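## Task

Place both the mint tin and the plastic box inside the gray tray, each upright.

## Robot and tools

Robot: two seven-joint arms, left_arm and right_arm. Each ends in a vacuum suction cup instead of fingers. Each base sits on a tilted plate fixed to a shared metal frame behind the arms. A two-camera stand is also behind them. Cameras: cam_high (fixed, scene frame), cam_left_wrist and cam_right_wrist (carried on the hands), all 896x504.

Frames. Scene frame: origin at table-top height midway between the nominal bases, +z up, +x out over the table, +y toward left_arm. Camera names do not match image sides. Real bases: left_arm at (-0.019, +0.151, +0.292) m, right_arm at (+0.039, -0.309, +0.292) m, both tilted. Each arm reports its hand pose in its own base frame. Motion offsets are taken along the axes of that arm's current Hand target. The cup point is the centre of the cup rim, and the cup points along the cup point's +z axis. About 3 cm behind the rim the tool widens to roughly 5 cm sideways, so leave room there.

Row layout (shared by execute_actions and move): one flat list of 14 numbers for both arms, each in [-1, 1]. Order: left dx, dy, dz, rx, ry, rz, left suction, then right dx, dy, dz, rx, ry, rz, right suction. Both arms always appear, even if one is idle. dx..rz are offsets, not poses. They are measured from the arm's Hand target at the start of the action or move, along that target's own axes. 1.0 means 0.6 m for dx/dy/dz and 180 degrees for the rotation vector (rx, ry, rz). All six at 0 asks the arm to go back to its current Hand target. Suction is an absolute setting: 1 is full vacuum (about 55 kPa), a fraction asks for that share, and 0.05 or lower is off. It persists, so resend your last value to keep it. Sending 0 switches it off.

execute_actions(actions, cameras): actions is a list of actions. Each action is a table of up to 15 rows, one per 1/30 s step. A shorter table repeats its last row. Every row counts from the action's starting Hand target, not from the previous row. The next action starts from the new Hand target, so repeating an offset moves further. An empty list returns state plus images. cameras: list of names, ["all"], or [].

move(target, speed, blend, blocking, cameras): straight path for each cup point. target is one 14-number row or up to 15 rows. Every row is an offset from the same starting Hand targets, not chained. Total time is capped at 10 s. speed: m/s, 0.002 to 0.5, default 0.25, one value or one per target. Turning is capped at twice that in rad/s and never above 0.873 rad/s. blend: metres of corner rounding per waypoint (0 = stop at each). blocking=false returns after about 0.5 s while the move continues. Paths ignore obstacles and the other arm. Faster moves lag, stray and hit harder. The result adds a move: line with the outcome: done (within 3 mm and 2 degrees), off_target, moving, held or fault. It may add limits=paced (pose clipped) or limits=held (steps withheld). Neither done nor off_target tells you whether the cup is touching something.

wait(seconds 0 to 10, cameras): lets time pass with the last commands held. stop(cameras): brakes a running move; braking needs distance. zoom_image(camera, region [x0, y0, x1, y1]): pixel box, at most 504x504, on that camera's latest image. clear_fault(arm): left_arm or right_arm, only after a reported torque fault. finished_scene(scene): the current scene number; ends the scene for good. The goal must hold with the robot not touching anything.

Controller behaviour: each step, the commanded orientation is limited to within 32 degrees of the measured one. Large turns can swing the elbow. A cup point often stops short of its Hand target. Your next command, even all zeros, asks for it again. If it still falls short, send the remaining gap as an offset. The arms are stiff, so a target a few mm beyond a firm surface presses hard. To stop pressing, command back past the cup point.

Picking: turn suction on and press the 31 mm rim flat onto a smooth face so it seals all round. Edges, holes or seams under the rim leak. suction_measured shows the vacuum reached. It stays near 0 with no seal and settles up to 0.15 below the command when sealed. part_present switches to 1 at 0.50 and back to 0 below 0.45. Under vacuum the cup shortens, so the object sits up to about 13 mm nearer the tool. Releasing: lower the object until it rests on its support, set suction off, and let the vacuum decay. The cup springs out and may nudge the object until the tool is 20 mm away. If the cup seals to the table, switch suction off to free it.

Results: end_effector_position (m) and end_effector_quat_wxyz in the base frame; Hand target (the reference for the next offsets); Tool commands; suction_measured; part_present. Also Joint positions and velocities ("within noise" = still); Joint torques (positive toward larger angles); Flange force in the tool axes ("no reading" near singularities or at the start); motor temperatures; move: line. Joint limits (rad): shoulder ±2.250, elbow ±2.580, wrist pitch ±2.100; the roll joints and waist ±69.115.

Avoid: contact between the arms, which can end the scene; hard or fast hits; pressing hard into fixed things; dropping items or releasing them while they move; anything leaving the table. Joint torque limits are 104.5 N m for the first four joints and 51.3 N m for the last three. Exceeding one, or a joint straying more than 5 degrees from plan, causes a torque fault that needs clear_fault. Holding loads or stretching out heats motors. A MOTOR HOT line appears at 60 °C. At 75 °C that arm sags and stops for 30 to 60 s or longer. Loose objects may occasionally be bumped by outside pushes.

Each tool is called after "Request:" as name([rows], argument=value, ...), one row to a line, values as JSON.

## Session

Request:
execute_actions(actions=[])

Scene clock: 0.00 s.
left_arm: end_effector_position=(+0.3225, +0.2922, +0.4576) suction_measured=0.01 part_present=0 end_effector_quat_wxyz=(-0.149, +0.650, +0.570, +0.480) | right_arm: end_effector_position=(+0.5283, +0.1484, +0.0428) suction_measured=0.00 part_present=0 end_effector_quat_wxyz=(-0.265, +0.670, -0.401, +0.566)
Joint positions: left_arm=[0.918 0.708 -2.252 2.078 -1.946 -0.667 2.769] | right_arm=[-1.467 1.835 1.032 2.174 2.641 0.729 0.742]
Joint velocities: within noise
Joint torques (N m): no reading
Motor temperatures (°C): left_arm=[32 21 24 24 31 36 36] | right_arm=[24 19 27 25 29 31 37]
Flange force (N): no reading
Hand target: left_arm +0.3225, +0.2922, +0.4576; -0.149, +0.650, +0.570, +0.480 | right_arm +0.5283, +0.1484, +0.0428; -0.265, +0.670, -0.401, +0.566
Tool commands: left_gripper/suction=+0.0 right_gripper/suction=+0.0
camera_calibration:
cam_left_wrist: T_world_to_cam=[[-0.0957779, 0.613864, 0.78358, -0.503398], [0.874616, -0.323954, 0.360694, -0.298995], [0.475261, 0.719878, -0.505868, -0.0185009], [0, 0, 0, 1]] pos_world=[0.222084, 0.225475, 0.492939]
cam_right_wrist: T_world_to_cam=[[0.0369253, -0.820454, 0.57052, 0.0746315], [-0.252302, -0.560068, -0.789093, 0.304343], [0.966944, -0.114806, -0.227683, -0.368045], [0, 0, 0, 1]] pos_world=[0.42991, 0.18943, 0.113778]

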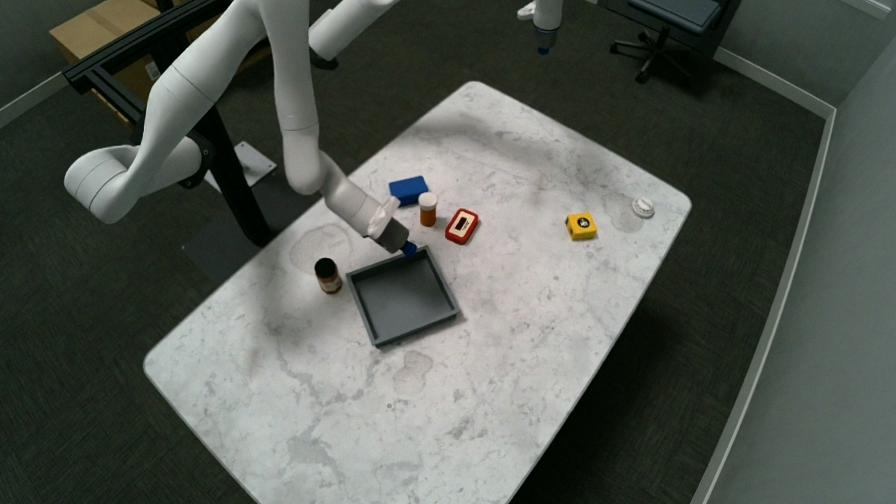

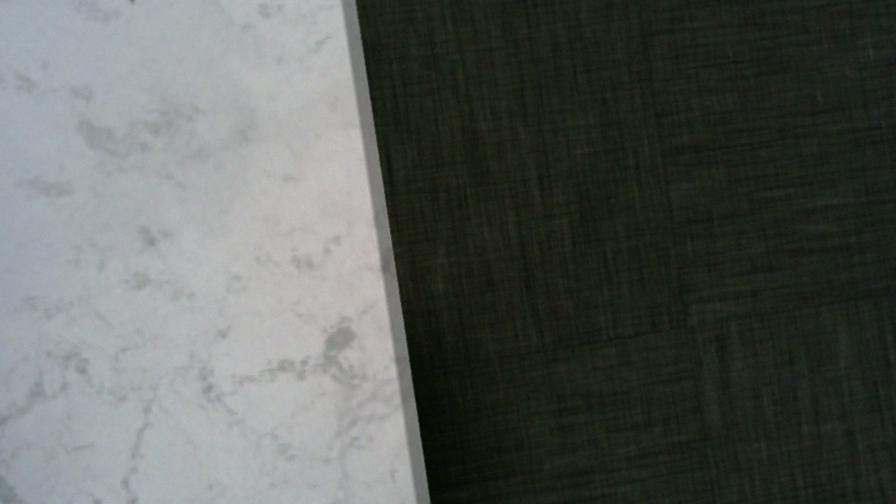

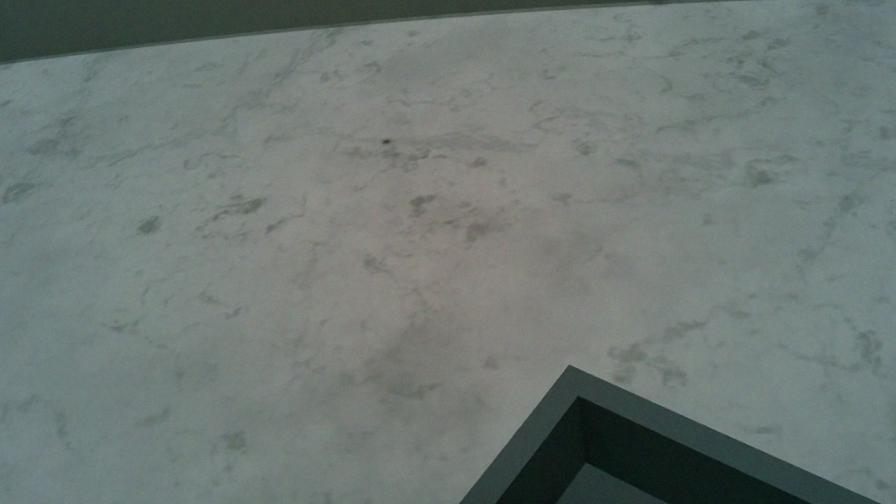

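Request:
zoom_image(camera="cam_high", region=[340, 160, 500, 260])

Request:
zoom_image(camera="cam_high", region=[540, 180, 670, 260])

Scaled by 3.150 from the camera's 896x504 image, which has a finer 1280x720 frame.

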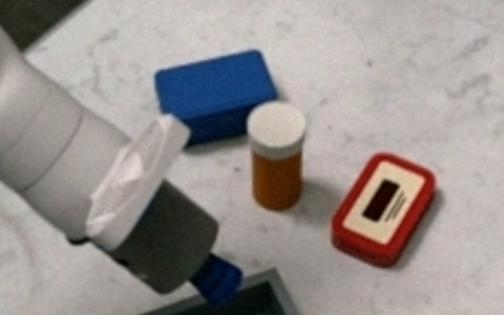

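Scaled by 3.877 from the camera's 896x504 image, which has a finer 1280x720 frame.

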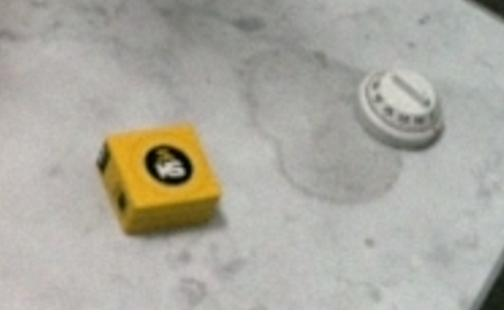

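Request:
move(target=[0,0,0,0,0,0,0,-0.402,-0.003,-0.313,-0.256,0.0747,0,0], cameras=["all"])

Scene clock: 15.03 s.
left_arm: end_effector_position=(+0.3225, +0.2922, +0.4576) suction_measured=0.01 part_present=0 end_effector_quat_wxyz=(-0.149, +0.650, +0.570, +0.480) | right_arm: end_effector_position=(+0.3376, +0.3702, -0.0462) suction_measured=0.00 part_present=0 end_effector_quat_wxyz=(+0.065, +0.650, -0.618, +0.437)
Joint positions: left_arm=[0.918 0.708 -2.252 2.078 -1.946 -0.667 2.769] | right_arm=[-1.728 1.648 1.106 1.265 2.662 -1.142 0.685]
Joint torques (N m): left_arm=[6.42 -0.17 -4.46 -3.78 0.06 0.16 0.11] | right_arm=[-11.62 -13.81 2.42 -7 0.14 -0.05 0.24]
Flange force (N): left_arm=[-1.6 -5.0 4.9] | right_arm=[7.3 3.0 0.3]
Hand target: left_arm +0.3225, +0.2922, +0.4576; -0.149, +0.650, +0.570, +0.480 | right_arm +0.3376, +0.3702, -0.0462; +0.065, +0.650, -0.618, +0.437
Off the commanded pose: left_arm 0.000 m, 0 deg | right_arm 0.000 m, 0 deg.
move: done
camera_calibration:
cam_left_wrist: T_world_to_cam=[[-0.0957779, 0.613864, 0.78358, -0.503398], [0.874616, -0.323954, 0.360694, -0.298995], [0.475261, 0.719878, -0.505868, -0.0185009], [0, 0, 0, 1]] pos_world=[0.222084, 0.225475, 0.492939]
cam_right_wrist: T_world_to_cam=[[-0.123233, -0.735614, 0.666098, 0.341561], [-0.872676, -0.23925, -0.42567, 0.41766], [0.472493, -0.633744, -0.612469, 0.162781], [0, 0, 0, 1]] pos_world=[0.329661, 0.454343, 0.0499711]

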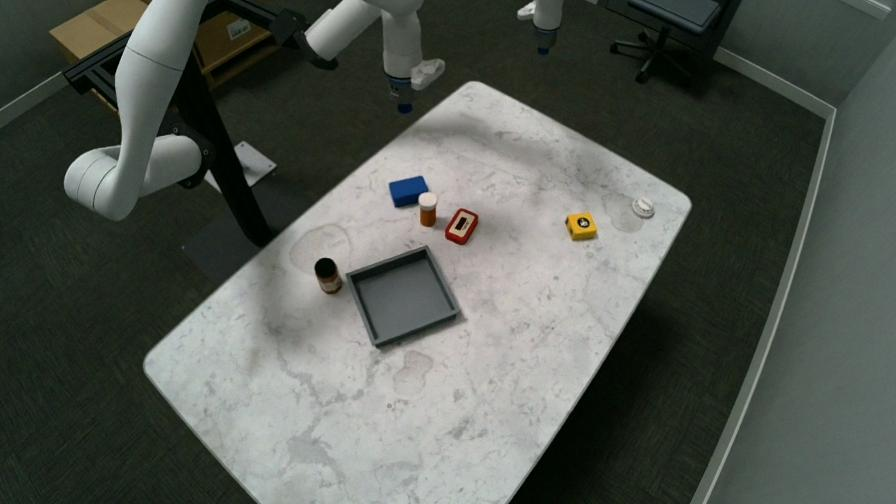

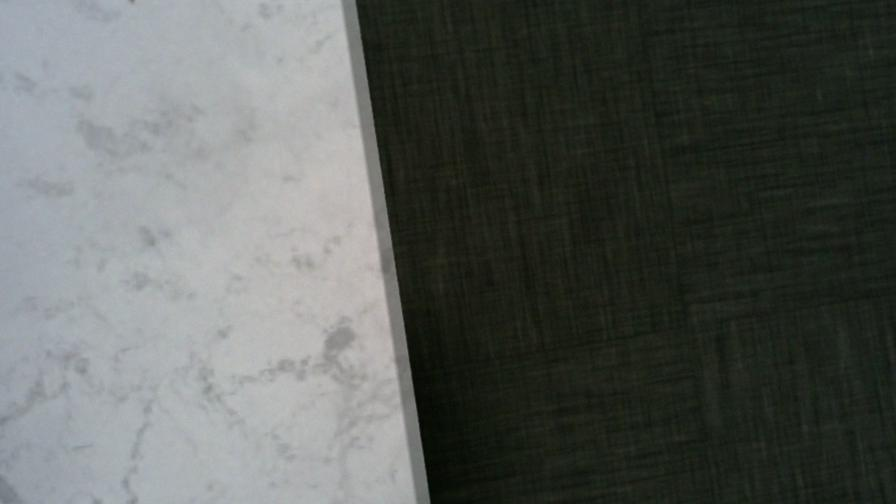

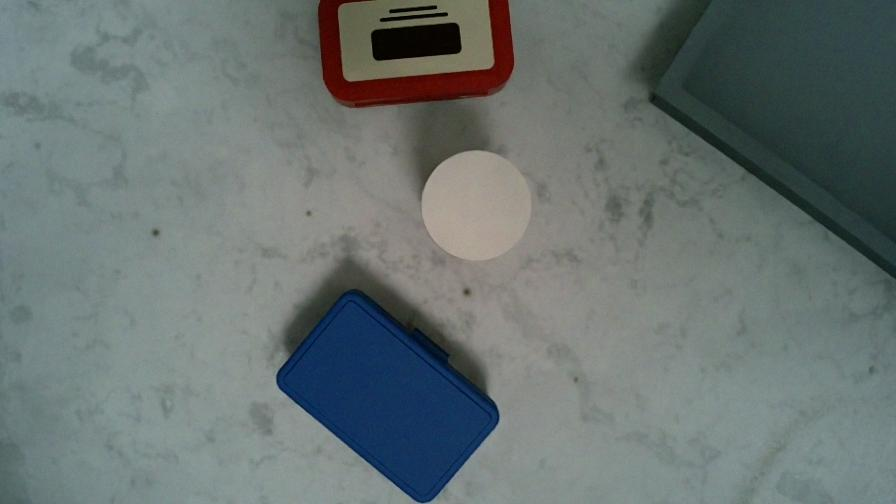

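Request:
move([
  [0,0,0,0,0,0,0,-0.0225,-0.263,0.37,0,0,0,1],
  [0,0,0,0,0,0,0,-0.0225,-0.263,0.49,0,0,0,1],
], speed=[0.3,0.06], cameras=["cam_high","cam_right_wrist"])

Scene clock: 25.10 s.
left_arm: end_effector_position=(+0.3225, +0.2922, +0.4576) suction_measured=0.01 part_present=0 end_effector_quat_wxyz=(-0.149, +0.650, +0.570, +0.480) | right_arm: end_effector_position=(+0.6187, +0.2325, -0.1626) suction_measured=0.00 part_present=0 end_effector_quat_wxyz=(+0.065, +0.650, -0.618, +0.437)
Joint positions: left_arm=[0.918 0.708 -2.252 2.078 -1.946 -0.667 2.769] | right_arm=[-1.042 1.907 1.192 0.741 2.696 -0.96 0.759]
Joint torques (N m): left_arm=[6.44 -0.15 -4.44 -3.79 0.08 0.14 0.12] | right_arm=[-16.27 -14.5 1.49 -6.55 0.11 -0.02 0.22]
Flange force (N): left_arm=[-1.6 -5.1 4.9] | right_arm=[10.1 7.1 -4.2]
Hand target: left_arm +0.3225, +0.2922, +0.4576; -0.149, +0.650, +0.570, +0.480 | right_arm +0.6187, +0.2325, -0.1626; +0.065, +0.650, -0.618, +0.437
Off the commanded pose: left_arm 0.000 m, 0 deg | right_arm 0.000 m, 0 deg.
move: done
camera_calibration:
cam_right_wrist: T_world_to_cam=[[-0.123252, -0.735578, 0.666134, 0.352365], [-0.872616, -0.239338, -0.425745, 0.580417], [0.4726, -0.633753, -0.612378, -0.128543], [0, 0, 0, 1]] pos_world=[0.610661, 0.316643, -0.0663291]
Images, in order (width x height): cam_high 896x504, cam_right_wrist 896x504.

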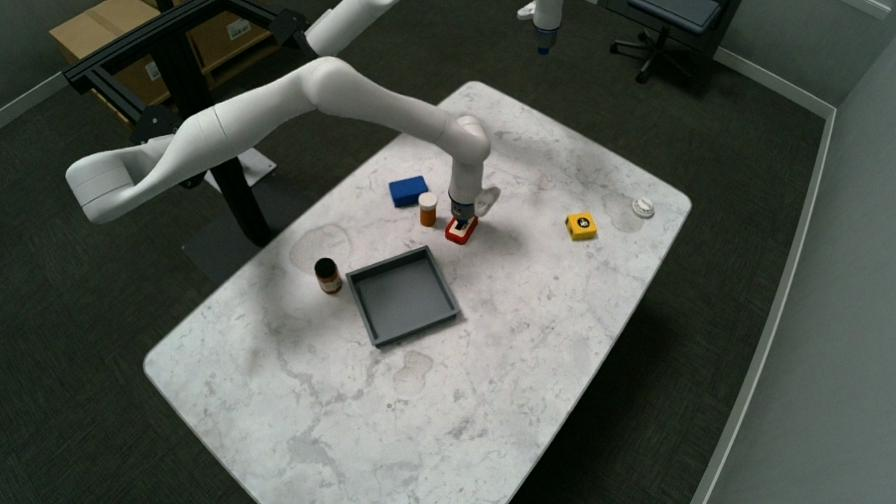

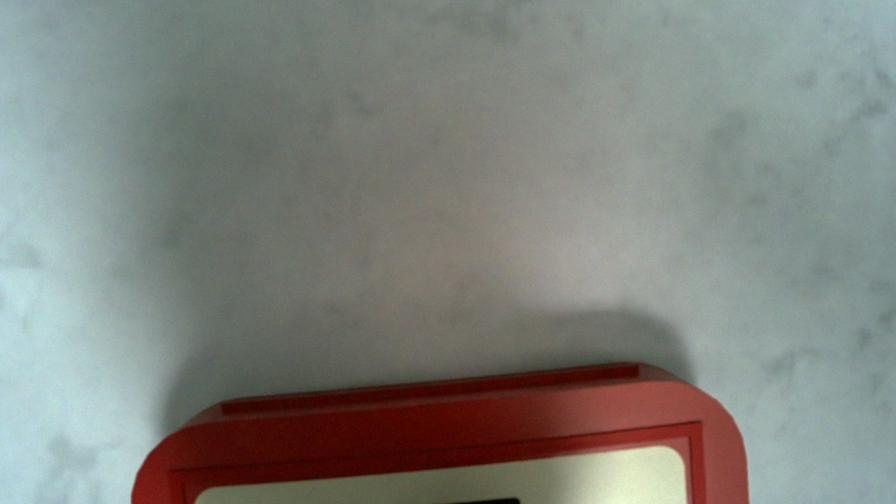

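Request:
move([
  [0,0,0,0,0,0,0,0,-0.006,0.02,0,0,0,1],
  [0,0,0,0,0,0,0,0,-0.006,0.03,0,0,0,1],
], speed=0.03)

Request:
wait(seconds=0.4)

Scene clock: 27.60 s.
left_arm: end_effector_position=(+0.3225, +0.2922, +0.4576) suction_measured=0.01 part_present=0 end_effector_quat_wxyz=(-0.149, +0.650, +0.570, +0.480) | right_arm: end_effector_position=(+0.6306, +0.2221, -0.1719) suction_measured=0.41 part_present=0 end_effector_quat_wxyz=(+0.065, +0.650, -0.618, +0.437)
Joint positions: left_arm=[0.918 0.708 -2.252 2.078 -1.946 -0.667 2.769] | right_arm=[-0.998 1.927 1.203 0.69 2.702 -0.962 0.75]
Joint torques (N m): left_arm=[6.45 -0.13 -4.45 -3.72 0.04 0.18 0.12] | right_arm=[-16.83 -14.63 1.42 -6.62 0.09 0.02 0.18]
Flange force (N): left_arm=[-1.4 -4.9 5.0] | right_arm=[9.7 6.6 -3.6]
Hand target: left_arm +0.3225, +0.2922, +0.4576; -0.149, +0.650, +0.570, +0.480 | right_arm +0.6306, +0.2220, -0.1719; +0.065, +0.650, -0.618, +0.437
Off the commanded pose: left_arm 0.000 m, 0 deg | right_arm 0.000 m, 0 deg.
move: done

Scene clock: 28.00 s.
left_arm: end_effector_position=(+0.3225, +0.2922, +0.4576) suction_measured=0.01 part_present=0 end_effector_quat_wxyz=(-0.149, +0.650, +0.570, +0.480) | right_arm: end_effector_position=(+0.6306, +0.2220, -0.1719) suction_measured=0.90 part_present=1 end_effector_quat_wxyz=(+0.065, +0.650, -0.618, +0.437)
Joint positions: left_arm=[0.918 0.708 -2.252 2.078 -1.946 -0.667 2.769] | right_arm=[-0.998 1.927 1.203 0.69 2.702 -0.962 0.75]
Joint torques (N m): left_arm=[6.42 -0.2 -4.46 -3.78 0.06 0.16 0.12] | right_arm=[-16.85 -14.64 1.35 -6.56 0.13 -0.06 0.24]
Flange force (N): left_arm=[-1.7 -5.0 4.9] | right_arm=[9.3 6.5 -3.4]
Hand target: left_arm +0.3225, +0.2922, +0.4576; -0.149, +0.650, +0.570, +0.480 | right_arm +0.6306, +0.2220, -0.1719; +0.065, +0.650, -0.618, +0.437
Tool commands: left_gripper/suction=+0.0 right_gripper/suction=+1.0
Off the commanded pose: left_arm 0.000 m, 0 deg | right_arm 0.000 m, 0 deg.
wait: 0.40 s; at rest by 0.17 s

Request:
move([
  [0,0,0,0,0,0,0,0,0,-0.167,0,0,0,1],
  [0,0,0,0,0,0,0,0.4353,-0.0243,-0.167,0,0,0.2167,1],
], speed=[0.15,0.25], blend=[0.03,0], cameras=["cam_high","cam_right_wrist"])

Request:
zoom_image(camera="cam_high", region=[330, 220, 480, 360])

Scene clock: 32.23 s.
left_arm: end_effector_position=(+0.3225, +0.2922, +0.4576) suction_measured=0.01 part_present=0 end_effector_quat_wxyz=(-0.149, +0.650, +0.570, +0.480) | right_arm: end_effector_position=(+0.5564, +0.0929, +0.0653) suction_measured=0.96 part_present=1 end_effector_quat_wxyz=(+0.084, -0.407, +0.800, -0.433)
Joint positions: left_arm=[0.918 0.708 -2.252 2.078 -1.946 -0.667 2.769] | right_arm=[-1.233 1.463 1.23 1.693 2.476 -0.516 0.778]
Joint torques (N m): left_arm=[6.44 -0.13 -4.44 -3.78 0.07 0.17 0.13] | right_arm=[-14.04 -9.71 1.93 -3.91 0.12 0.03 0.2]
Flange force (N): left_arm=[-1.5 -5.1 4.9] | right_arm=[4.5 0.8 -2.1]
Hand target: left_arm +0.3225, +0.2922, +0.4576; -0.149, +0.650, +0.570, +0.480 | right_arm +0.5564, +0.0929, +0.0653; +0.084, -0.407, +0.800, -0.433
Off the commanded pose: left_arm 0.000 m, 0 deg | right_arm 0.000 m, 0 deg.
move: done
camera_calibration:
cam_right_wrist: T_world_to_cam=[[-0.640908, -0.727639, 0.244494, 0.405135], [-0.604318, 0.281888, -0.745211, 0.412872], [0.473325, -0.625364, -0.62039, -0.048628], [0, 0, 0, 1]] pos_world=[0.532178, 0.147998, 0.178456]
Images, in order (width x height): cam_high 896x504, cam_right_wrist 896x504.

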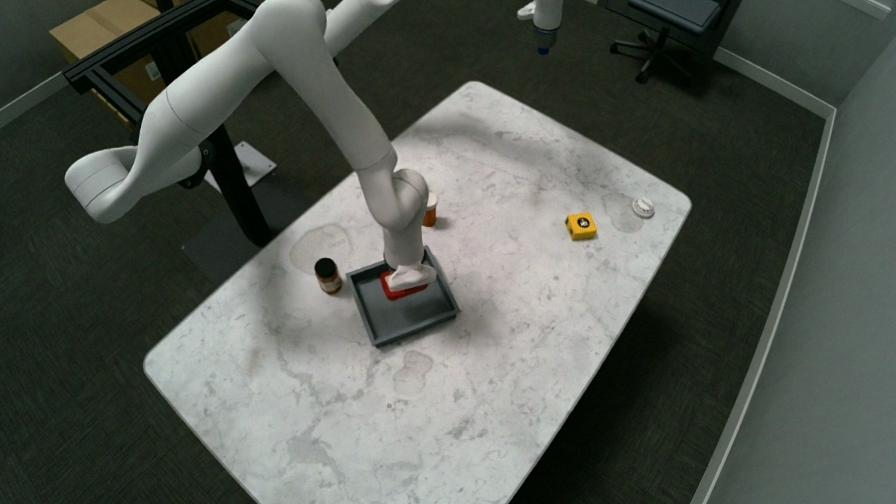

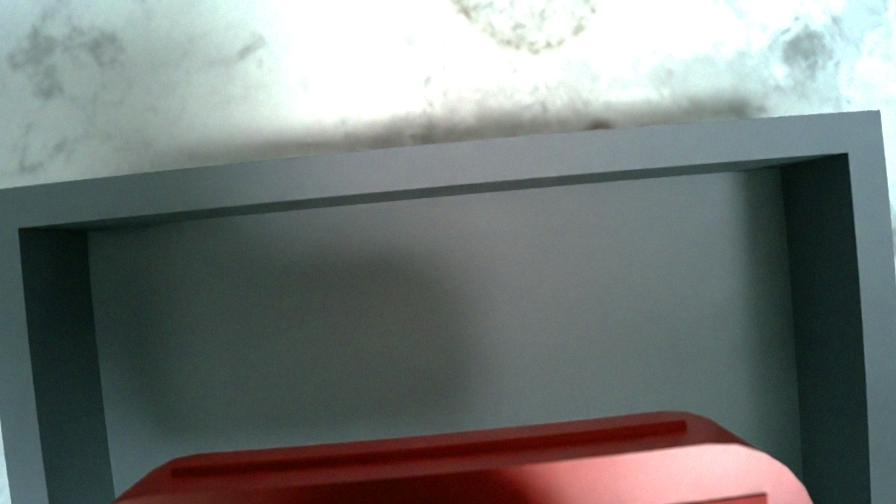

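Scaled by 3.360 from the camera's 896x504 image, which has a finer 1280x720 frame.

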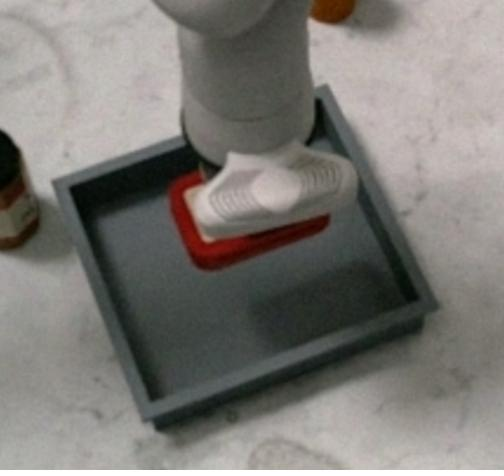

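Request:
move([
  [0,0,0,0,0,0,0,0,0,0.13,0,0,0,1],
  [0,0,0,0,0,0,0,0,0,0.15,0,0,0,1],
], speed=[0.15,0.03], cameras=["cam_right_wrist"])

Scene clock: 35.47 s.
left_arm: end_effector_position=(+0.3225, +0.2922, +0.4576) suction_measured=0.01 part_present=0 end_effector_quat_wxyz=(-0.149, +0.650, +0.570, +0.480) | right_arm: end_effector_position=(+0.6002, +0.0367, +0.0105) suction_measured=0.98 part_present=1 end_effector_quat_wxyz=(+0.084, -0.407, +0.800, -0.433)
Joint positions: left_arm=[0.918 0.708 -2.252 2.078 -1.946 -0.667 2.769] | right_arm=[-1.058 1.54 1.145 1.614 2.432 -0.384 0.813]
Joint torques (N m): left_arm=[6.48 -0.16 -4.46 -3.74 0.08 0.17 0.09] | right_arm=[-14.6 -10.57 1.54 -3.08 0.09 -0.01 0.21]
Flange force (N): left_arm=[-1.3 -4.7 4.9] | right_arm=[3.8 0.6 -2.6]
Hand target: left_arm +0.3225, +0.2922, +0.4576; -0.149, +0.650, +0.570, +0.480 | right_arm +0.6003, +0.0367, +0.0104; +0.084, -0.407, +0.800, -0.433
Off the commanded pose: left_arm 0.000 m, 0 deg | right_arm 0.000 m, 0 deg.
move: done
camera_calibration:
cam_right_wrist: T_world_to_cam=[[-0.640908, -0.727639, 0.244494, 0.405664], [-0.604318, 0.281888, -0.745211, 0.4143], [0.473325, -0.625364, -0.62039, -0.138627], [0, 0, 0, 1]] pos_world=[0.575978, 0.0916983, 0.123556]
Images, in order (width x height): cam_right_wrist 896x504.

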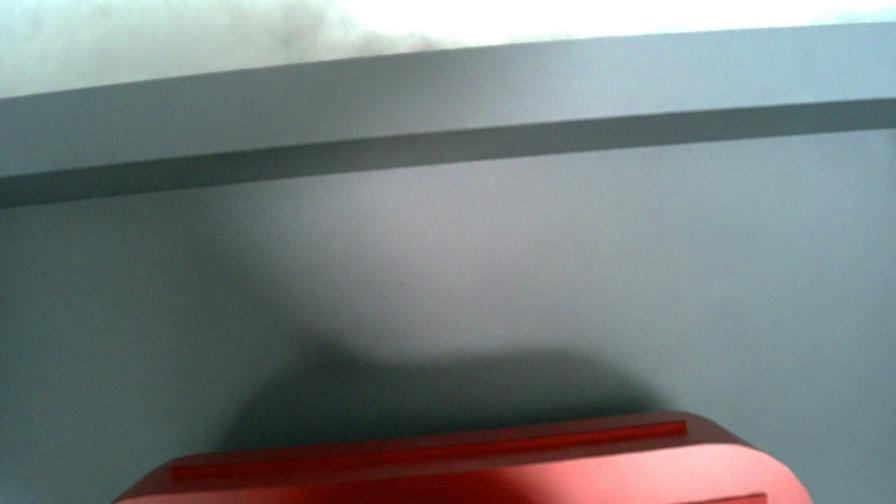

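Request:
move(target=[0,0,0,0,0,0,0,0,0,0.01,0,0,0,1], speed=0.02)

Request:
move(target=[0,0,0,0,0,0,0,0,0,0.006,0,0,0,1], speed=0.02, cameras=["cam_right_wrist"])

Scene clock: 37.07 s.
left_arm: end_effector_position=(+0.3225, +0.2922, +0.4576) suction_measured=0.01 part_present=0 end_effector_quat_wxyz=(-0.149, +0.650, +0.570, +0.480) | right_arm: end_effector_position=(+0.6032, +0.0330, +0.0068) suction_measured=0.99 part_present=1 end_effector_quat_wxyz=(+0.084, -0.407, +0.800, -0.433)
Joint positions: left_arm=[0.918 0.708 -2.252 2.078 -1.946 -0.667 2.769] | right_arm=[-1.046 1.545 1.14 1.607 2.43 -0.377 0.815]
Joint torques (N m): left_arm=[6.47 -0.13 -4.41 -3.77 0.03 0.16 0.11] | right_arm=[-14.83 -10.64 1.57 -3.1 0.1 0 0.22]
Flange force (N): left_arm=[-1.5 -5.1 4.9] | right_arm=[4.0 0.5 -2.3]
Hand target: left_arm +0.3225, +0.2922, +0.4576; -0.149, +0.650, +0.570, +0.480 | right_arm +0.6032, +0.0329, +0.0068; +0.084, -0.407, +0.800, -0.433
Off the commanded pose: left_arm 0.000 m, 0 deg | right_arm 0.000 m, 0 deg.
move: done

Scene clock: 37.77 s.
left_arm: end_effector_position=(+0.3225, +0.2922, +0.4576) suction_measured=0.01 part_present=0 end_effector_quat_wxyz=(-0.149, +0.650, +0.570, +0.480) | right_arm: end_effector_position=(+0.6049, +0.0307, +0.0046) suction_measured=0.98 part_present=1 end_effector_quat_wxyz=(+0.084, -0.407, +0.800, -0.433)
Joint positions: left_arm=[0.918 0.708 -2.252 2.078 -1.946 -0.667 2.769] | right_arm=[-1.039 1.549 1.137 1.602 2.429 -0.373 0.816]
Joint torques (N m): left_arm=[6.42 -0.14 -4.46 -3.81 0.08 0.16 0.14] | right_arm=[-14.64 -10.65 1.46 -3.04 0.13 0.01 0.22]
Flange force (N): left_arm=[-1.6 -5.2 5.0] | right_arm=[3.6 0.7 -2.7]
Hand target: left_arm +0.3225, +0.2922, +0.4576; -0.149, +0.650, +0.570, +0.480 | right_arm +0.6049, +0.0307, +0.0046; +0.084, -0.407, +0.800, -0.433
Off the commanded pose: left_arm 0.000 m, 0 deg | right_arm 0.000 m, 0 deg.
move: done
camera_calibration:
cam_right_wrist: T_world_to_cam=[[-0.640892, -0.727673, 0.244436, 0.405752], [-0.604274, 0.281868, -0.745254, 0.414416], [0.473403, -0.625334, -0.620361, -0.148315], [0, 0, 0, 1]] pos_world=[0.580677, 0.0856982, 0.117655]
Images, in order (width x height): cam_right_wrist 896x504.

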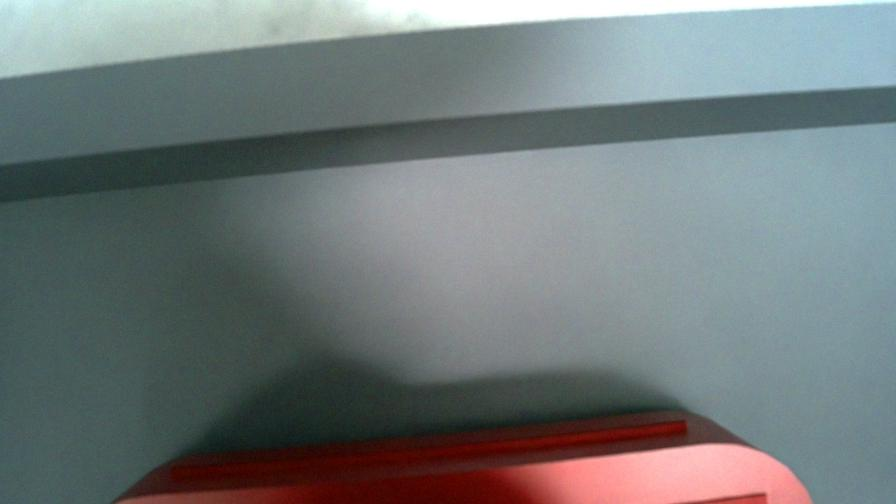

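Request:
move(target=[0,0,0,0,0,0,0,0,0,0.007,0,0,0,1], speed=0.02)

Request:
move(target=[0,0,0,0,0,0,0,0,0,0.005,0,0,0,1], speed=0.02, cameras=["cam_right_wrist"])

Scene clock: 39.63 s.
left_arm: end_effector_position=(+0.3225, +0.2922, +0.4576) suction_measured=0.01 part_present=0 end_effector_quat_wxyz=(-0.149, +0.650, +0.570, +0.480) | right_arm: end_effector_position=(+0.6070, +0.0281, +0.0020) suction_measured=0.99 part_present=1 end_effector_quat_wxyz=(+0.084, -0.407, +0.800, -0.433)
Joint positions: left_arm=[0.918 0.708 -2.252 2.078 -1.946 -0.667 2.769] | right_arm=[-1.031 1.553 1.135 1.596 2.428 -0.369 0.817]
Joint torques (N m): left_arm=[6.47 -0.15 -4.45 -3.73 0.08 0.15 0.13] | right_arm=[-14.67 -10.65 1.51 -3.06 0.1 0.01 0.21]
Flange force (N): left_arm=[-1.4 -4.9 5.0] | right_arm=[3.9 0.7 -2.8]
Hand target: left_arm +0.3225, +0.2922, +0.4576; -0.149, +0.650, +0.570, +0.480 | right_arm +0.6070, +0.0281, +0.0020; +0.084, -0.407, +0.800, -0.433
Off the commanded pose: left_arm 0.000 m, 0 deg | right_arm 0.000 m, 0 deg.
move: done

Scene clock: 40.33 s.
left_arm: end_effector_position=(+0.3225, +0.2922, +0.4576) suction_measured=0.01 part_present=0 end_effector_quat_wxyz=(-0.149, +0.650, +0.570, +0.480) | right_arm: end_effector_position=(+0.6084, +0.0262, +0.0002) suction_measured=0.98 part_present=1 end_effector_quat_wxyz=(+0.084, -0.407, +0.800, -0.433)
Joint positions: left_arm=[0.918 0.708 -2.252 2.078 -1.946 -0.667 2.769] | right_arm=[-1.025 1.556 1.132 1.592 2.427 -0.365 0.817]
Joint torques (N m): left_arm=[6.45 -0.13 -4.47 -3.76 0.07 0.19 0.09] | right_arm=[-14.62 -10.65 1.52 -3.01 0.14 -0.01 0.18]
Flange force (N): left_arm=[-1.4 -4.8 4.9] | right_arm=[4.0 0.7 -2.8]
Hand target: left_arm +0.3225, +0.2922, +0.4576; -0.149, +0.650, +0.570, +0.480 | right_arm +0.6084, +0.0262, +0.0002; +0.084, -0.407, +0.800, -0.433
Off the commanded pose: left_arm 0.000 m, 0 deg | right_arm 0.000 m, 0 deg.
move: done
camera_calibration:
cam_right_wrist: T_world_to_cam=[[-0.640923, -0.727633, 0.244475, 0.405807], [-0.604302, 0.281906, -0.745217, 0.414529], [0.473325, -0.625364, -0.62039, -0.155465], [0, 0, 0, 1]] pos_world=[0.584178, 0.0811983, 0.113256]
Images, in order (width x height): cam_right_wrist 896x504.

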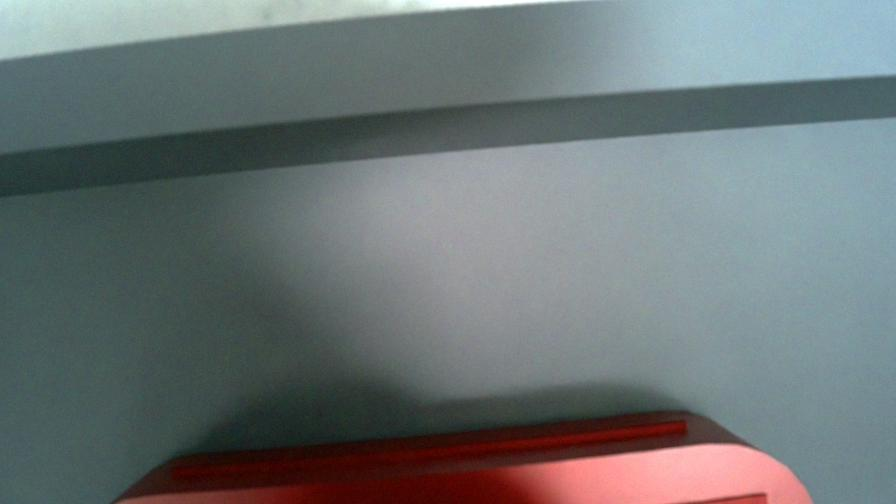

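Request:
move(target=[0,0,0,0,0,0,0,0,0,0.006,0,0,0,1], speed=0.015)

Request:
move(target=[0,0,0,0,0,0,0,0,0,0.004,0,0,0,1], speed=0.015, cameras=["cam_right_wrist"])

Scene clock: 42.13 s.
left_arm: end_effector_position=(+0.3225, +0.2922, +0.4576) suction_measured=0.01 part_present=0 end_effector_quat_wxyz=(-0.149, +0.650, +0.570, +0.480) | right_arm: end_effector_position=(+0.6102, +0.0242, -0.0019) suction_measured=0.98 part_present=1 end_effector_quat_wxyz=(+0.084, -0.407, +0.800, -0.433)
Joint positions: left_arm=[0.918 0.708 -2.252 2.078 -1.946 -0.667 2.769] | right_arm=[-1.018 1.559 1.13 1.587 2.426 -0.362 0.818]
Joint torques (N m): left_arm=[6.43 -0.13 -4.45 -3.77 0.06 0.15 0.12] | right_arm=[12.93 8.87 -4.93 -4.3 -0.72 3.21 0.2]
Flange force (N): left_arm=[-1.6 -5.1 5.0] | right_arm=[17.1 4.9 -86.2]
Hand target: left_arm +0.3225, +0.2922, +0.4576; -0.149, +0.650, +0.570, +0.480 | right_arm +0.6102, +0.0239, -0.0020; +0.084, -0.407, +0.800, -0.433
Off the commanded pose: left_arm 0.000 m, 0 deg | right_arm 0.000 m, 0 deg.
move: done

Scene clock: 42.83 s.
left_arm: end_effector_position=(+0.3225, +0.2922, +0.4576) suction_measured=0.01 part_present=0 end_effector_quat_wxyz=(-0.149, +0.650, +0.570, +0.480) | right_arm: end_effector_position=(+0.6114, +0.0226, -0.0034) suction_measured=0.99 part_present=1 end_effector_quat_wxyz=(+0.084, -0.407, +0.800, -0.433)
Joint positions: left_arm=[0.918 0.708 -2.252 2.078 -1.946 -0.667 2.769] | right_arm=[-1.014 1.562 1.129 1.584 2.425 -0.359 0.818]
Joint torques (N m): left_arm=[6.46 -0.15 -4.4 -3.75 0.08 0.18 0.12] | right_arm=[39.42 27.58 -10.92 -4.71 -1.4 5.95 0.19]
Flange force (N): left_arm=[-1.4 -5.0 4.7] | right_arm=[27.7 8.7 -164.6]
Hand target: left_arm +0.3225, +0.2922, +0.4576; -0.149, +0.650, +0.570, +0.480 | right_arm +0.6114, +0.0224, -0.0035; +0.084, -0.407, +0.800, -0.433
Off the commanded pose: left_arm 0.000 m, 0 deg | right_arm 0.000 m, 0 deg.
move: done
camera_calibration:
cam_right_wrist: T_world_to_cam=[[-0.64076, -0.727845, 0.244269, 0.405845], [-0.604246, 0.281825, -0.745293, 0.41467], [0.473617, -0.625153, -0.62038, -0.161449], [0, 0, 0, 1]] pos_world=[0.587077, 0.0775977, 0.109756]
Images, in order (width x height): cam_right_wrist 896x504.

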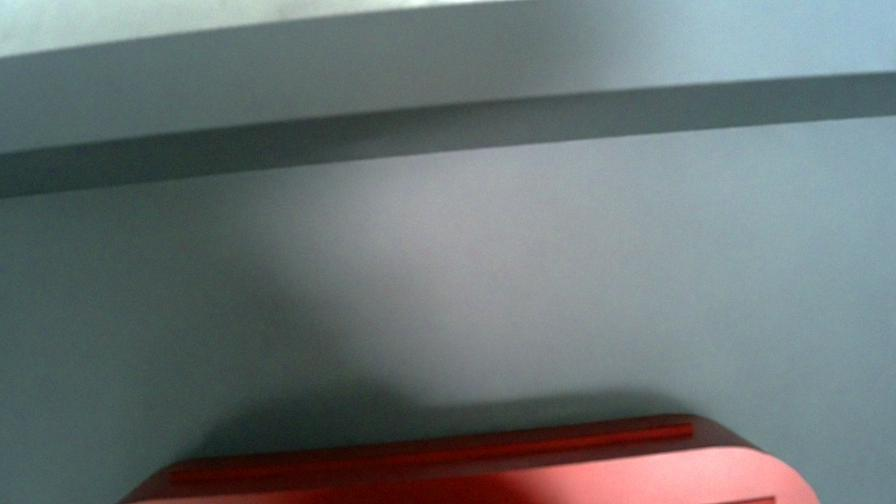

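Request:
move(target=[0,0,0,0,0,0,0,0,0,-0.0085,0,0,0,1], speed=0.03)

Request:
execute_actions([
  [[0,0,0,0,0,0,0,0,0,0,0,0,0,0]],
  [[0,0,0,0,0,0,0,0,0,0,0,0,0,0]],
])

Scene clock: 44.23 s.
left_arm: end_effector_position=(+0.3225, +0.2922, +0.4576) suction_measured=0.01 part_present=0 end_effector_quat_wxyz=(-0.149, +0.650, +0.570, +0.480) | right_arm: end_effector_position=(+0.6087, +0.0252, -0.0005) suction_measured=0.99 part_present=1 end_effector_quat_wxyz=(+0.084, -0.407, +0.800, -0.434)
Joint positions: left_arm=[0.918 0.708 -2.252 2.078 -1.946 -0.667 2.769] | right_arm=[-1.023 1.557 1.132 1.591 2.427 -0.365 0.818]
Joint torques (N m): left_arm=[6.47 -0.16 -4.48 -3.76 0.08 0.18 0.08] | right_arm=[-7.21 -5.48 -0.31 0.33 0.27 -0.69 0.23]
Flange force (N): left_arm=[-1.4 -4.7 4.9] | right_arm=[-0.7 -0.1 -18.5]
Hand target: left_arm +0.3225, +0.2922, +0.4576; -0.149, +0.650, +0.570, +0.480 | right_arm +0.6089, +0.0256, -0.0004; +0.084, -0.407, +0.800, -0.433
Off the commanded pose: left_arm 0.000 m, 0 deg | right_arm 0.001 m, 0 deg.
move: done

Scene clock: 45.43 s.
left_arm: end_effector_position=(+0.3225, +0.2922, +0.4576) suction_measured=0.01 part_present=0 end_effector_quat_wxyz=(-0.149, +0.650, +0.570, +0.480) | right_arm: end_effector_position=(+0.6089, +0.0256, -0.0003) suction_measured=0.00 part_present=0 end_effector_quat_wxyz=(+0.084, -0.407, +0.800, -0.433)
Joint positions: left_arm=[0.918 0.708 -2.252 2.078 -1.946 -0.667 2.769] | right_arm=[-1.023 1.557 1.132 1.591 2.427 -0.365 0.818]
Joint torques (N m): left_arm=[6.44 -0.13 -4.44 -3.79 0.07 0.16 0.14] | right_arm=[-8.91 -6.5 -0.22 -1.95 0.04 0.03 0.23]
Hand target: left_arm +0.3225, +0.2922, +0.4576; -0.149, +0.650, +0.570, +0.480 | right_arm +0.6089, +0.0256, -0.0003; +0.084, -0.407, +0.800, -0.433
Off the commanded pose: left_arm 0.000 m, 0 deg | right_arm 0.000 m, 0 deg.

Request:
move([
  [0,0,0,0,0,0,0,0,0,-0.05,0,0,0,0],
  [0,0,0,0,0,0,0,0,0,-0.22,0,0,0,0],
  [0,0,0,0,0,0,0,-0.1438,0.5378,-0.22,0,0,0,1],
  [0,0,0,0,0,0,0,-0.1438,0.5378,-0.09,0,0,0,1],
], speed=[0.05,0.25,0.3,0.12], blend=[0.005,0.04,0.01,0], cameras=["cam_high","cam_right_wrist"])

Request:
zoom_image(camera="cam_high", region=[340, 160, 480, 360])

Scene clock: 52.20 s.
left_arm: end_effector_position=(+0.3225, +0.2922, +0.4576) suction_measured=0.01 part_present=0 end_effector_quat_wxyz=(-0.149, +0.650, +0.570, +0.480) | right_arm: end_effector_position=(+0.4526, +0.2164, -0.2320) suction_measured=0.00 part_present=0 end_effector_quat_wxyz=(+0.084, -0.407, +0.800, -0.433)
Joint positions: left_arm=[0.918 0.708 -2.252 2.078 -1.946 -0.667 2.769] | right_arm=[-1.484 2.051 1.121 1.22 2.369 -0.786 0.118]
Joint torques (N m): left_arm=[6.44 -0.19 -4.45 -3.79 0.05 0.18 0.11] | right_arm=[-12.02 -15.7 3.04 -4.67 0.15 -0.02 0.23]
Flange force (N): left_arm=[-1.6 -4.9 4.8] | right_arm=[6.1 -1.7 -3.3]
Hand target: left_arm +0.3225, +0.2922, +0.4576; -0.149, +0.650, +0.570, +0.480 | right_arm +0.4526, +0.2164, -0.2320; +0.084, -0.407, +0.800, -0.433
Off the commanded pose: left_arm 0.000 m, 0 deg | right_arm 0.000 m, 0 deg.
move: done; blend cut to 0 m at target 3
camera_calibration:
cam_right_wrist: T_world_to_cam=[[-0.640908, -0.727639, 0.244494, 0.501112], [-0.604318, 0.281888, -0.745211, 0.0937334], [0.473325, -0.625364, -0.62039, -0.106831], [0, 0, 0, 1]] pos_world=[0.428378, 0.271398, -0.118944]
Images, in order (width x height): cam_high 896x504, cam_right_wrist 896x504.

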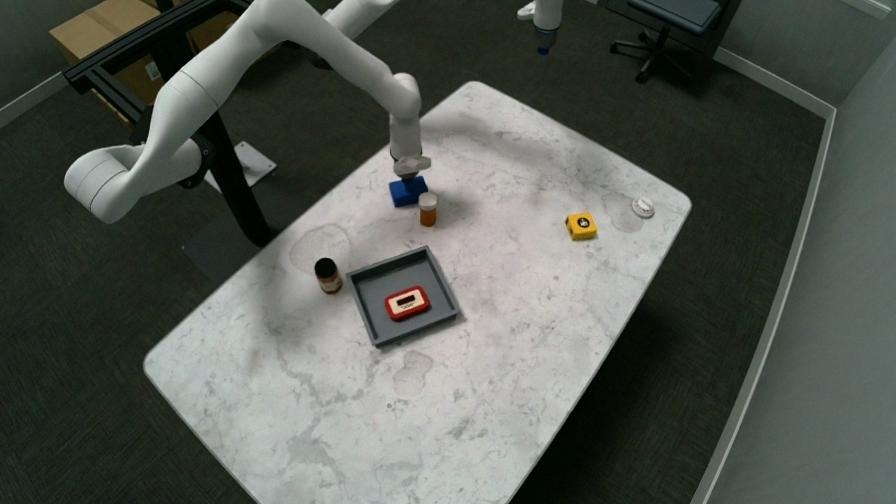

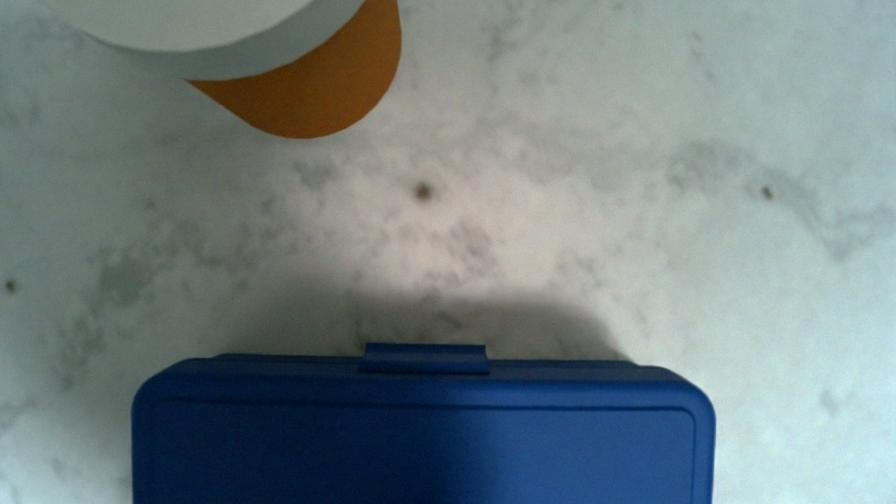

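Scaled by 2.520 from the camera's 896x504 image, which has a finer 1280x720 frame.

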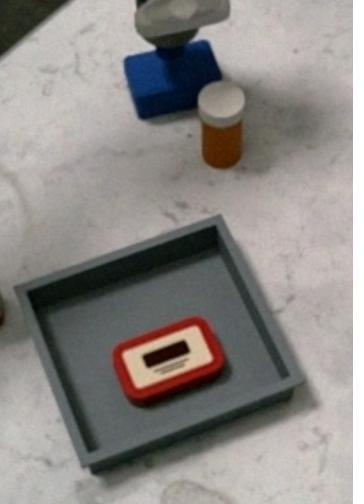

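Request:
move(target=[0,0,0,0,0,0,0,-0.005,-0.01,0.015,0,0,0,1], speed=0.03)

Request:
move(target=[0,0,0,0,0,0,0,0,0,0.01,0,0,0,1], speed=0.03, cameras=["cam_right_wrist"])

Scene clock: 54.17 s.
left_arm: end_effector_position=(+0.3225, +0.2922, +0.4576) suction_measured=0.01 part_present=0 end_effector_quat_wxyz=(-0.149, +0.650, +0.570, +0.480) | right_arm: end_effector_position=(+0.4624, +0.2112, -0.2336) suction_measured=0.00 part_present=0 end_effector_quat_wxyz=(+0.084, -0.407, +0.800, -0.433)
Joint positions: left_arm=[0.918 0.708 -2.252 2.078 -1.946 -0.667 2.769] | right_arm=[-1.458 2.056 1.128 1.206 2.372 -0.778 0.124]
Joint torques (N m): left_arm=[6.42 -0.15 -4.49 -3.76 0.07 0.17 0.12] | right_arm=[-12.24 -15.59 3 -4.68 0.14 -0.06 0.25]
Flange force (N): left_arm=[-1.5 -5.0 5.0] | right_arm=[6.3 -1.8 -3.4]
Hand target: left_arm +0.3225, +0.2922, +0.4576; -0.149, +0.650, +0.570, +0.480 | right_arm +0.4625, +0.2112, -0.2336; +0.084, -0.407, +0.800, -0.433
Off the commanded pose: left_arm 0.000 m, 0 deg | right_arm 0.000 m, 0 deg.
move: done

Scene clock: 54.87 s.
left_arm: end_effector_position=(+0.3225, +0.2922, +0.4576) suction_measured=0.01 part_present=0 end_effector_quat_wxyz=(-0.149, +0.650, +0.570, +0.480) | right_arm: end_effector_position=(+0.4654, +0.2075, -0.2373) suction_measured=0.00 part_present=0 end_effector_quat_wxyz=(+0.084, -0.407, +0.800, -0.433)
Joint positions: left_arm=[0.918 0.708 -2.252 2.078 -1.946 -0.667 2.769] | right_arm=[-1.448 2.063 1.129 1.199 2.371 -0.772 0.123]
Joint torques (N m): left_arm=[6.42 -0.14 -4.47 -3.73 0.1 0.16 0.12] | right_arm=[-12.4 -15.58 3.01 -4.61 0.13 -0.02 0.18]
Flange force (N): left_arm=[-1.4 -4.9 4.9] | right_arm=[5.8 -2.0 -3.2]
Hand target: left_arm +0.3225, +0.2922, +0.4576; -0.149, +0.650, +0.570, +0.480 | right_arm +0.4654, +0.2074, -0.2373; +0.084, -0.407, +0.800, -0.433
Off the commanded pose: left_arm 0.000 m, 0 deg | right_arm 0.000 m, 0 deg.
move: done
camera_calibration:
cam_right_wrist: T_world_to_cam=[[-0.640908, -0.727639, 0.244494, 0.504047], [-0.604318, 0.281888, -0.745211, 0.100042], [0.473325, -0.625364, -0.62039, -0.121634], [0, 0, 0, 1]] pos_world=[0.441078, 0.262498, -0.124144]
Images, in order (width x height): cam_right_wrist 896x504.

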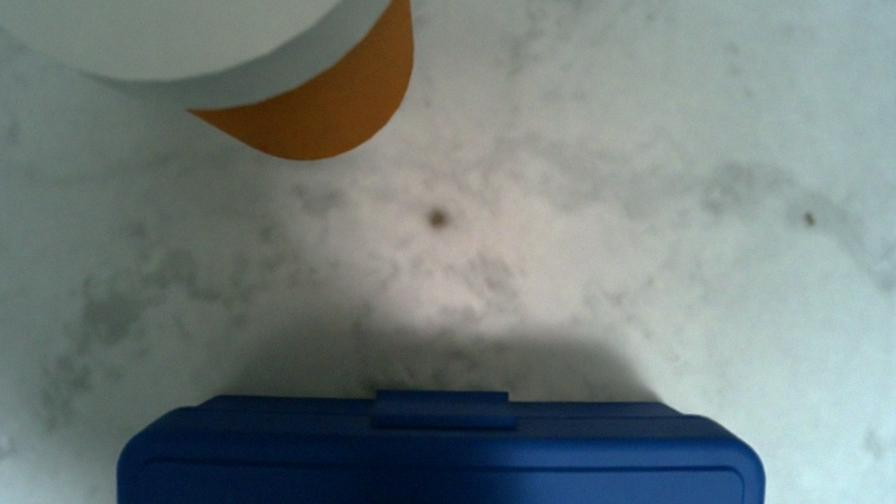

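Request:
move([
  [0,0,0,0,0,0,0,0,0.008,0.025,0,0,0,1],
  [0,0,0,0,0,0,0,0,0.008,0.036,0,0,0,1],
], speed=0.03)

Request:
wait(seconds=0.4)

Scene clock: 57.93 s.
left_arm: end_effector_position=(+0.3225, +0.2922, +0.4576) suction_measured=0.01 part_present=0 end_effector_quat_wxyz=(-0.149, +0.650, +0.570, +0.480) | right_arm: end_effector_position=(+0.4731, +0.1957, -0.2540) suction_measured=0.96 part_present=1 end_effector_quat_wxyz=(+0.084, -0.407, +0.800, -0.433)
Joint positions: left_arm=[0.918 0.708 -2.252 2.078 -1.946 -0.667 2.769] | right_arm=[-1.418 2.097 1.133 1.165 2.367 -0.756 0.109]
Joint torques (N m): left_arm=[6.42 -0.14 -4.48 -3.77 0.05 0.17 0.12] | right_arm=[2.21 0.05 -1.77 -1.17 -0.11 1.87 0.22]
Flange force (N): left_arm=[-1.6 -5.1 5.0] | right_arm=[12.6 -1.8 -44.3]
Hand target: left_arm +0.3225, +0.2922, +0.4576; -0.149, +0.650, +0.570, +0.480 | right_arm +0.4731, +0.1953, -0.2541; +0.084, -0.407, +0.800, -0.433
Off the commanded pose: left_arm 0.000 m, 0 deg | right_arm 0.000 m, 0 deg.
move: done

Scene clock: 58.33 s.
left_arm: end_effector_position=(+0.3225, +0.2922, +0.4576) suction_measured=0.01 part_present=0 end_effector_quat_wxyz=(-0.149, +0.650, +0.570, +0.480) | right_arm: end_effector_position=(+0.4731, +0.1954, -0.2541) suction_measured=0.96 part_present=1 end_effector_quat_wxyz=(+0.084, -0.407, +0.800, -0.433)
Joint positions: left_arm=[0.918 0.708 -2.252 2.078 -1.946 -0.667 2.769] | right_arm=[-1.418 2.098 1.132 1.165 2.367 -0.756 0.109]
Joint torques (N m): left_arm=[6.42 -0.16 -4.44 -3.74 0.08 0.18 0.11] | right_arm=[4.34 2.26 -2.51 -0.56 -0.19 2.07 0.24]
Flange force (N): left_arm=[-1.4 -4.9 4.7] | right_arm=[13.0 -1.5 -49.9]
Hand target: left_arm +0.3225, +0.2922, +0.4576; -0.149, +0.650, +0.570, +0.480 | right_arm +0.4731, +0.1953, -0.2541; +0.084, -0.407, +0.800, -0.433
Tool commands: left_gripper/suction=+0.0 right_gripper/suction=+1.0
Off the commanded pose: left_arm 0.000 m, 0 deg | right_arm 0.000 m, 0 deg.
wait: 0.40 s; at rest by 0.17 s

Request:
move([
  [0,0,0,0,0,0,0,0,0,-0.18,0,0,0,1],
  [0,0,0,0,0,0,0,0.1602,-0.4082,-0.18,0,0,-0.0283,1],
  [0,0,0,0,0,0,0,0.1602,-0.4082,-0.09,0,0,-0.0283,1],
], speed=[0.15,0.25,0.12], blend=[0.02,0.01,0], cameras=["cam_high","cam_right_wrist"])

Request:
zoom_image(camera="cam_high", region=[330, 220, 480, 360])

Scene clock: 63.83 s.
left_arm: end_effector_position=(+0.3225, +0.2922, +0.4576) suction_measured=0.01 part_present=0 end_effector_quat_wxyz=(-0.149, +0.650, +0.570, +0.480) | right_arm: end_effector_position=(+0.5254, +0.0877, -0.0136) suction_measured=0.98 part_present=1 end_effector_quat_wxyz=(+0.065, -0.442, +0.781, -0.437)
Joint positions: left_arm=[0.918 0.708 -2.252 2.078 -1.946 -0.667 2.769] | right_arm=[-1.266 1.578 1.107 1.744 2.418 -0.398 0.78]
Joint torques (N m): left_arm=[6.43 -0.11 -4.45 -3.72 0.05 0.15 0.11] | right_arm=[-13.36 -10.63 1.59 -3.15 0.1 0 0.21]
Flange force (N): left_arm=[-1.4 -5.0 5.0] | right_arm=[3.9 0.6 -2.6]
Hand target: left_arm +0.3225, +0.2922, +0.4576; -0.149, +0.650, +0.570, +0.480 | right_arm +0.5254, +0.0877, -0.0136; +0.065, -0.442, +0.781, -0.437
Off the commanded pose: left_arm 0.000 m, 0 deg | right_arm 0.000 m, 0 deg.
move: done
camera_calibration:
cam_right_wrist: T_world_to_cam=[[-0.58544, -0.74886, 0.310595, 0.37438], [-0.658535, 0.21581, -0.720942, 0.371321], [0.472855, -0.626606, -0.619494, -0.085847], [0, 0, 0, 1]] pos_world=[0.504298, 0.146431, 0.0982386]
Images, in order (width x height): cam_high 896x504, cam_right_wrist 896x504.

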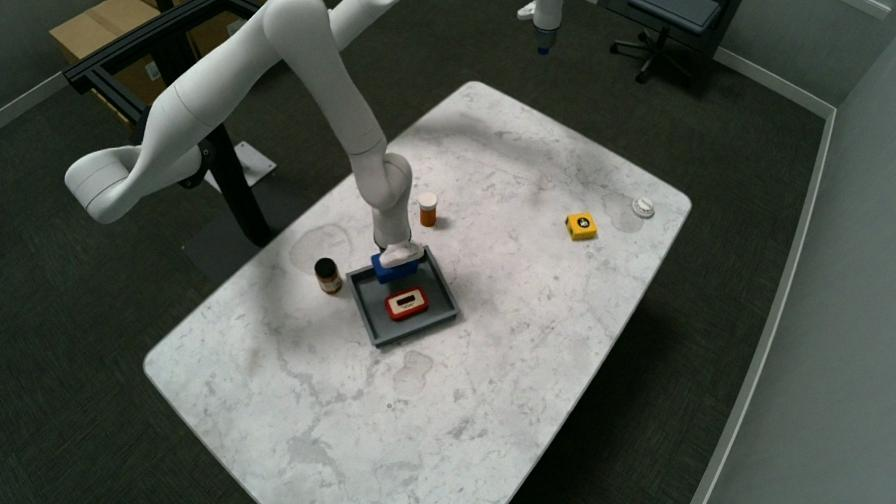

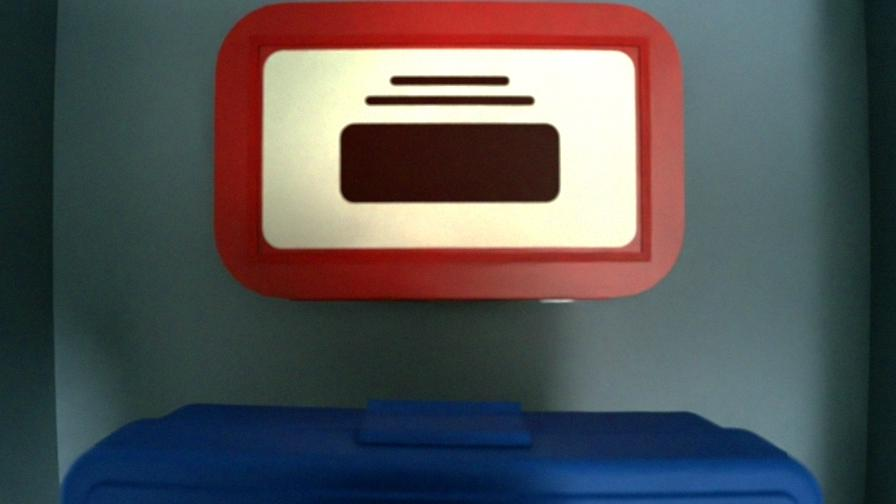

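Scaled by 3.360 from the camera's 896x504 image, which has a finer 1280x720 frame.

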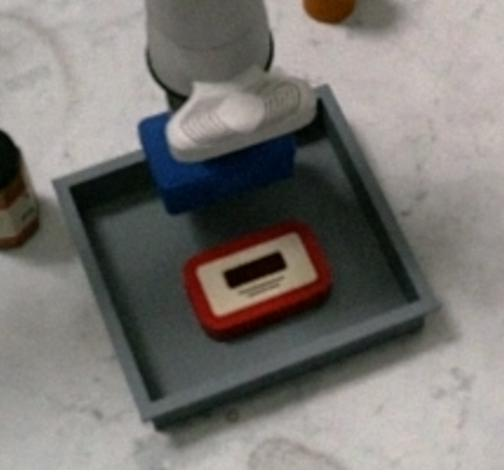

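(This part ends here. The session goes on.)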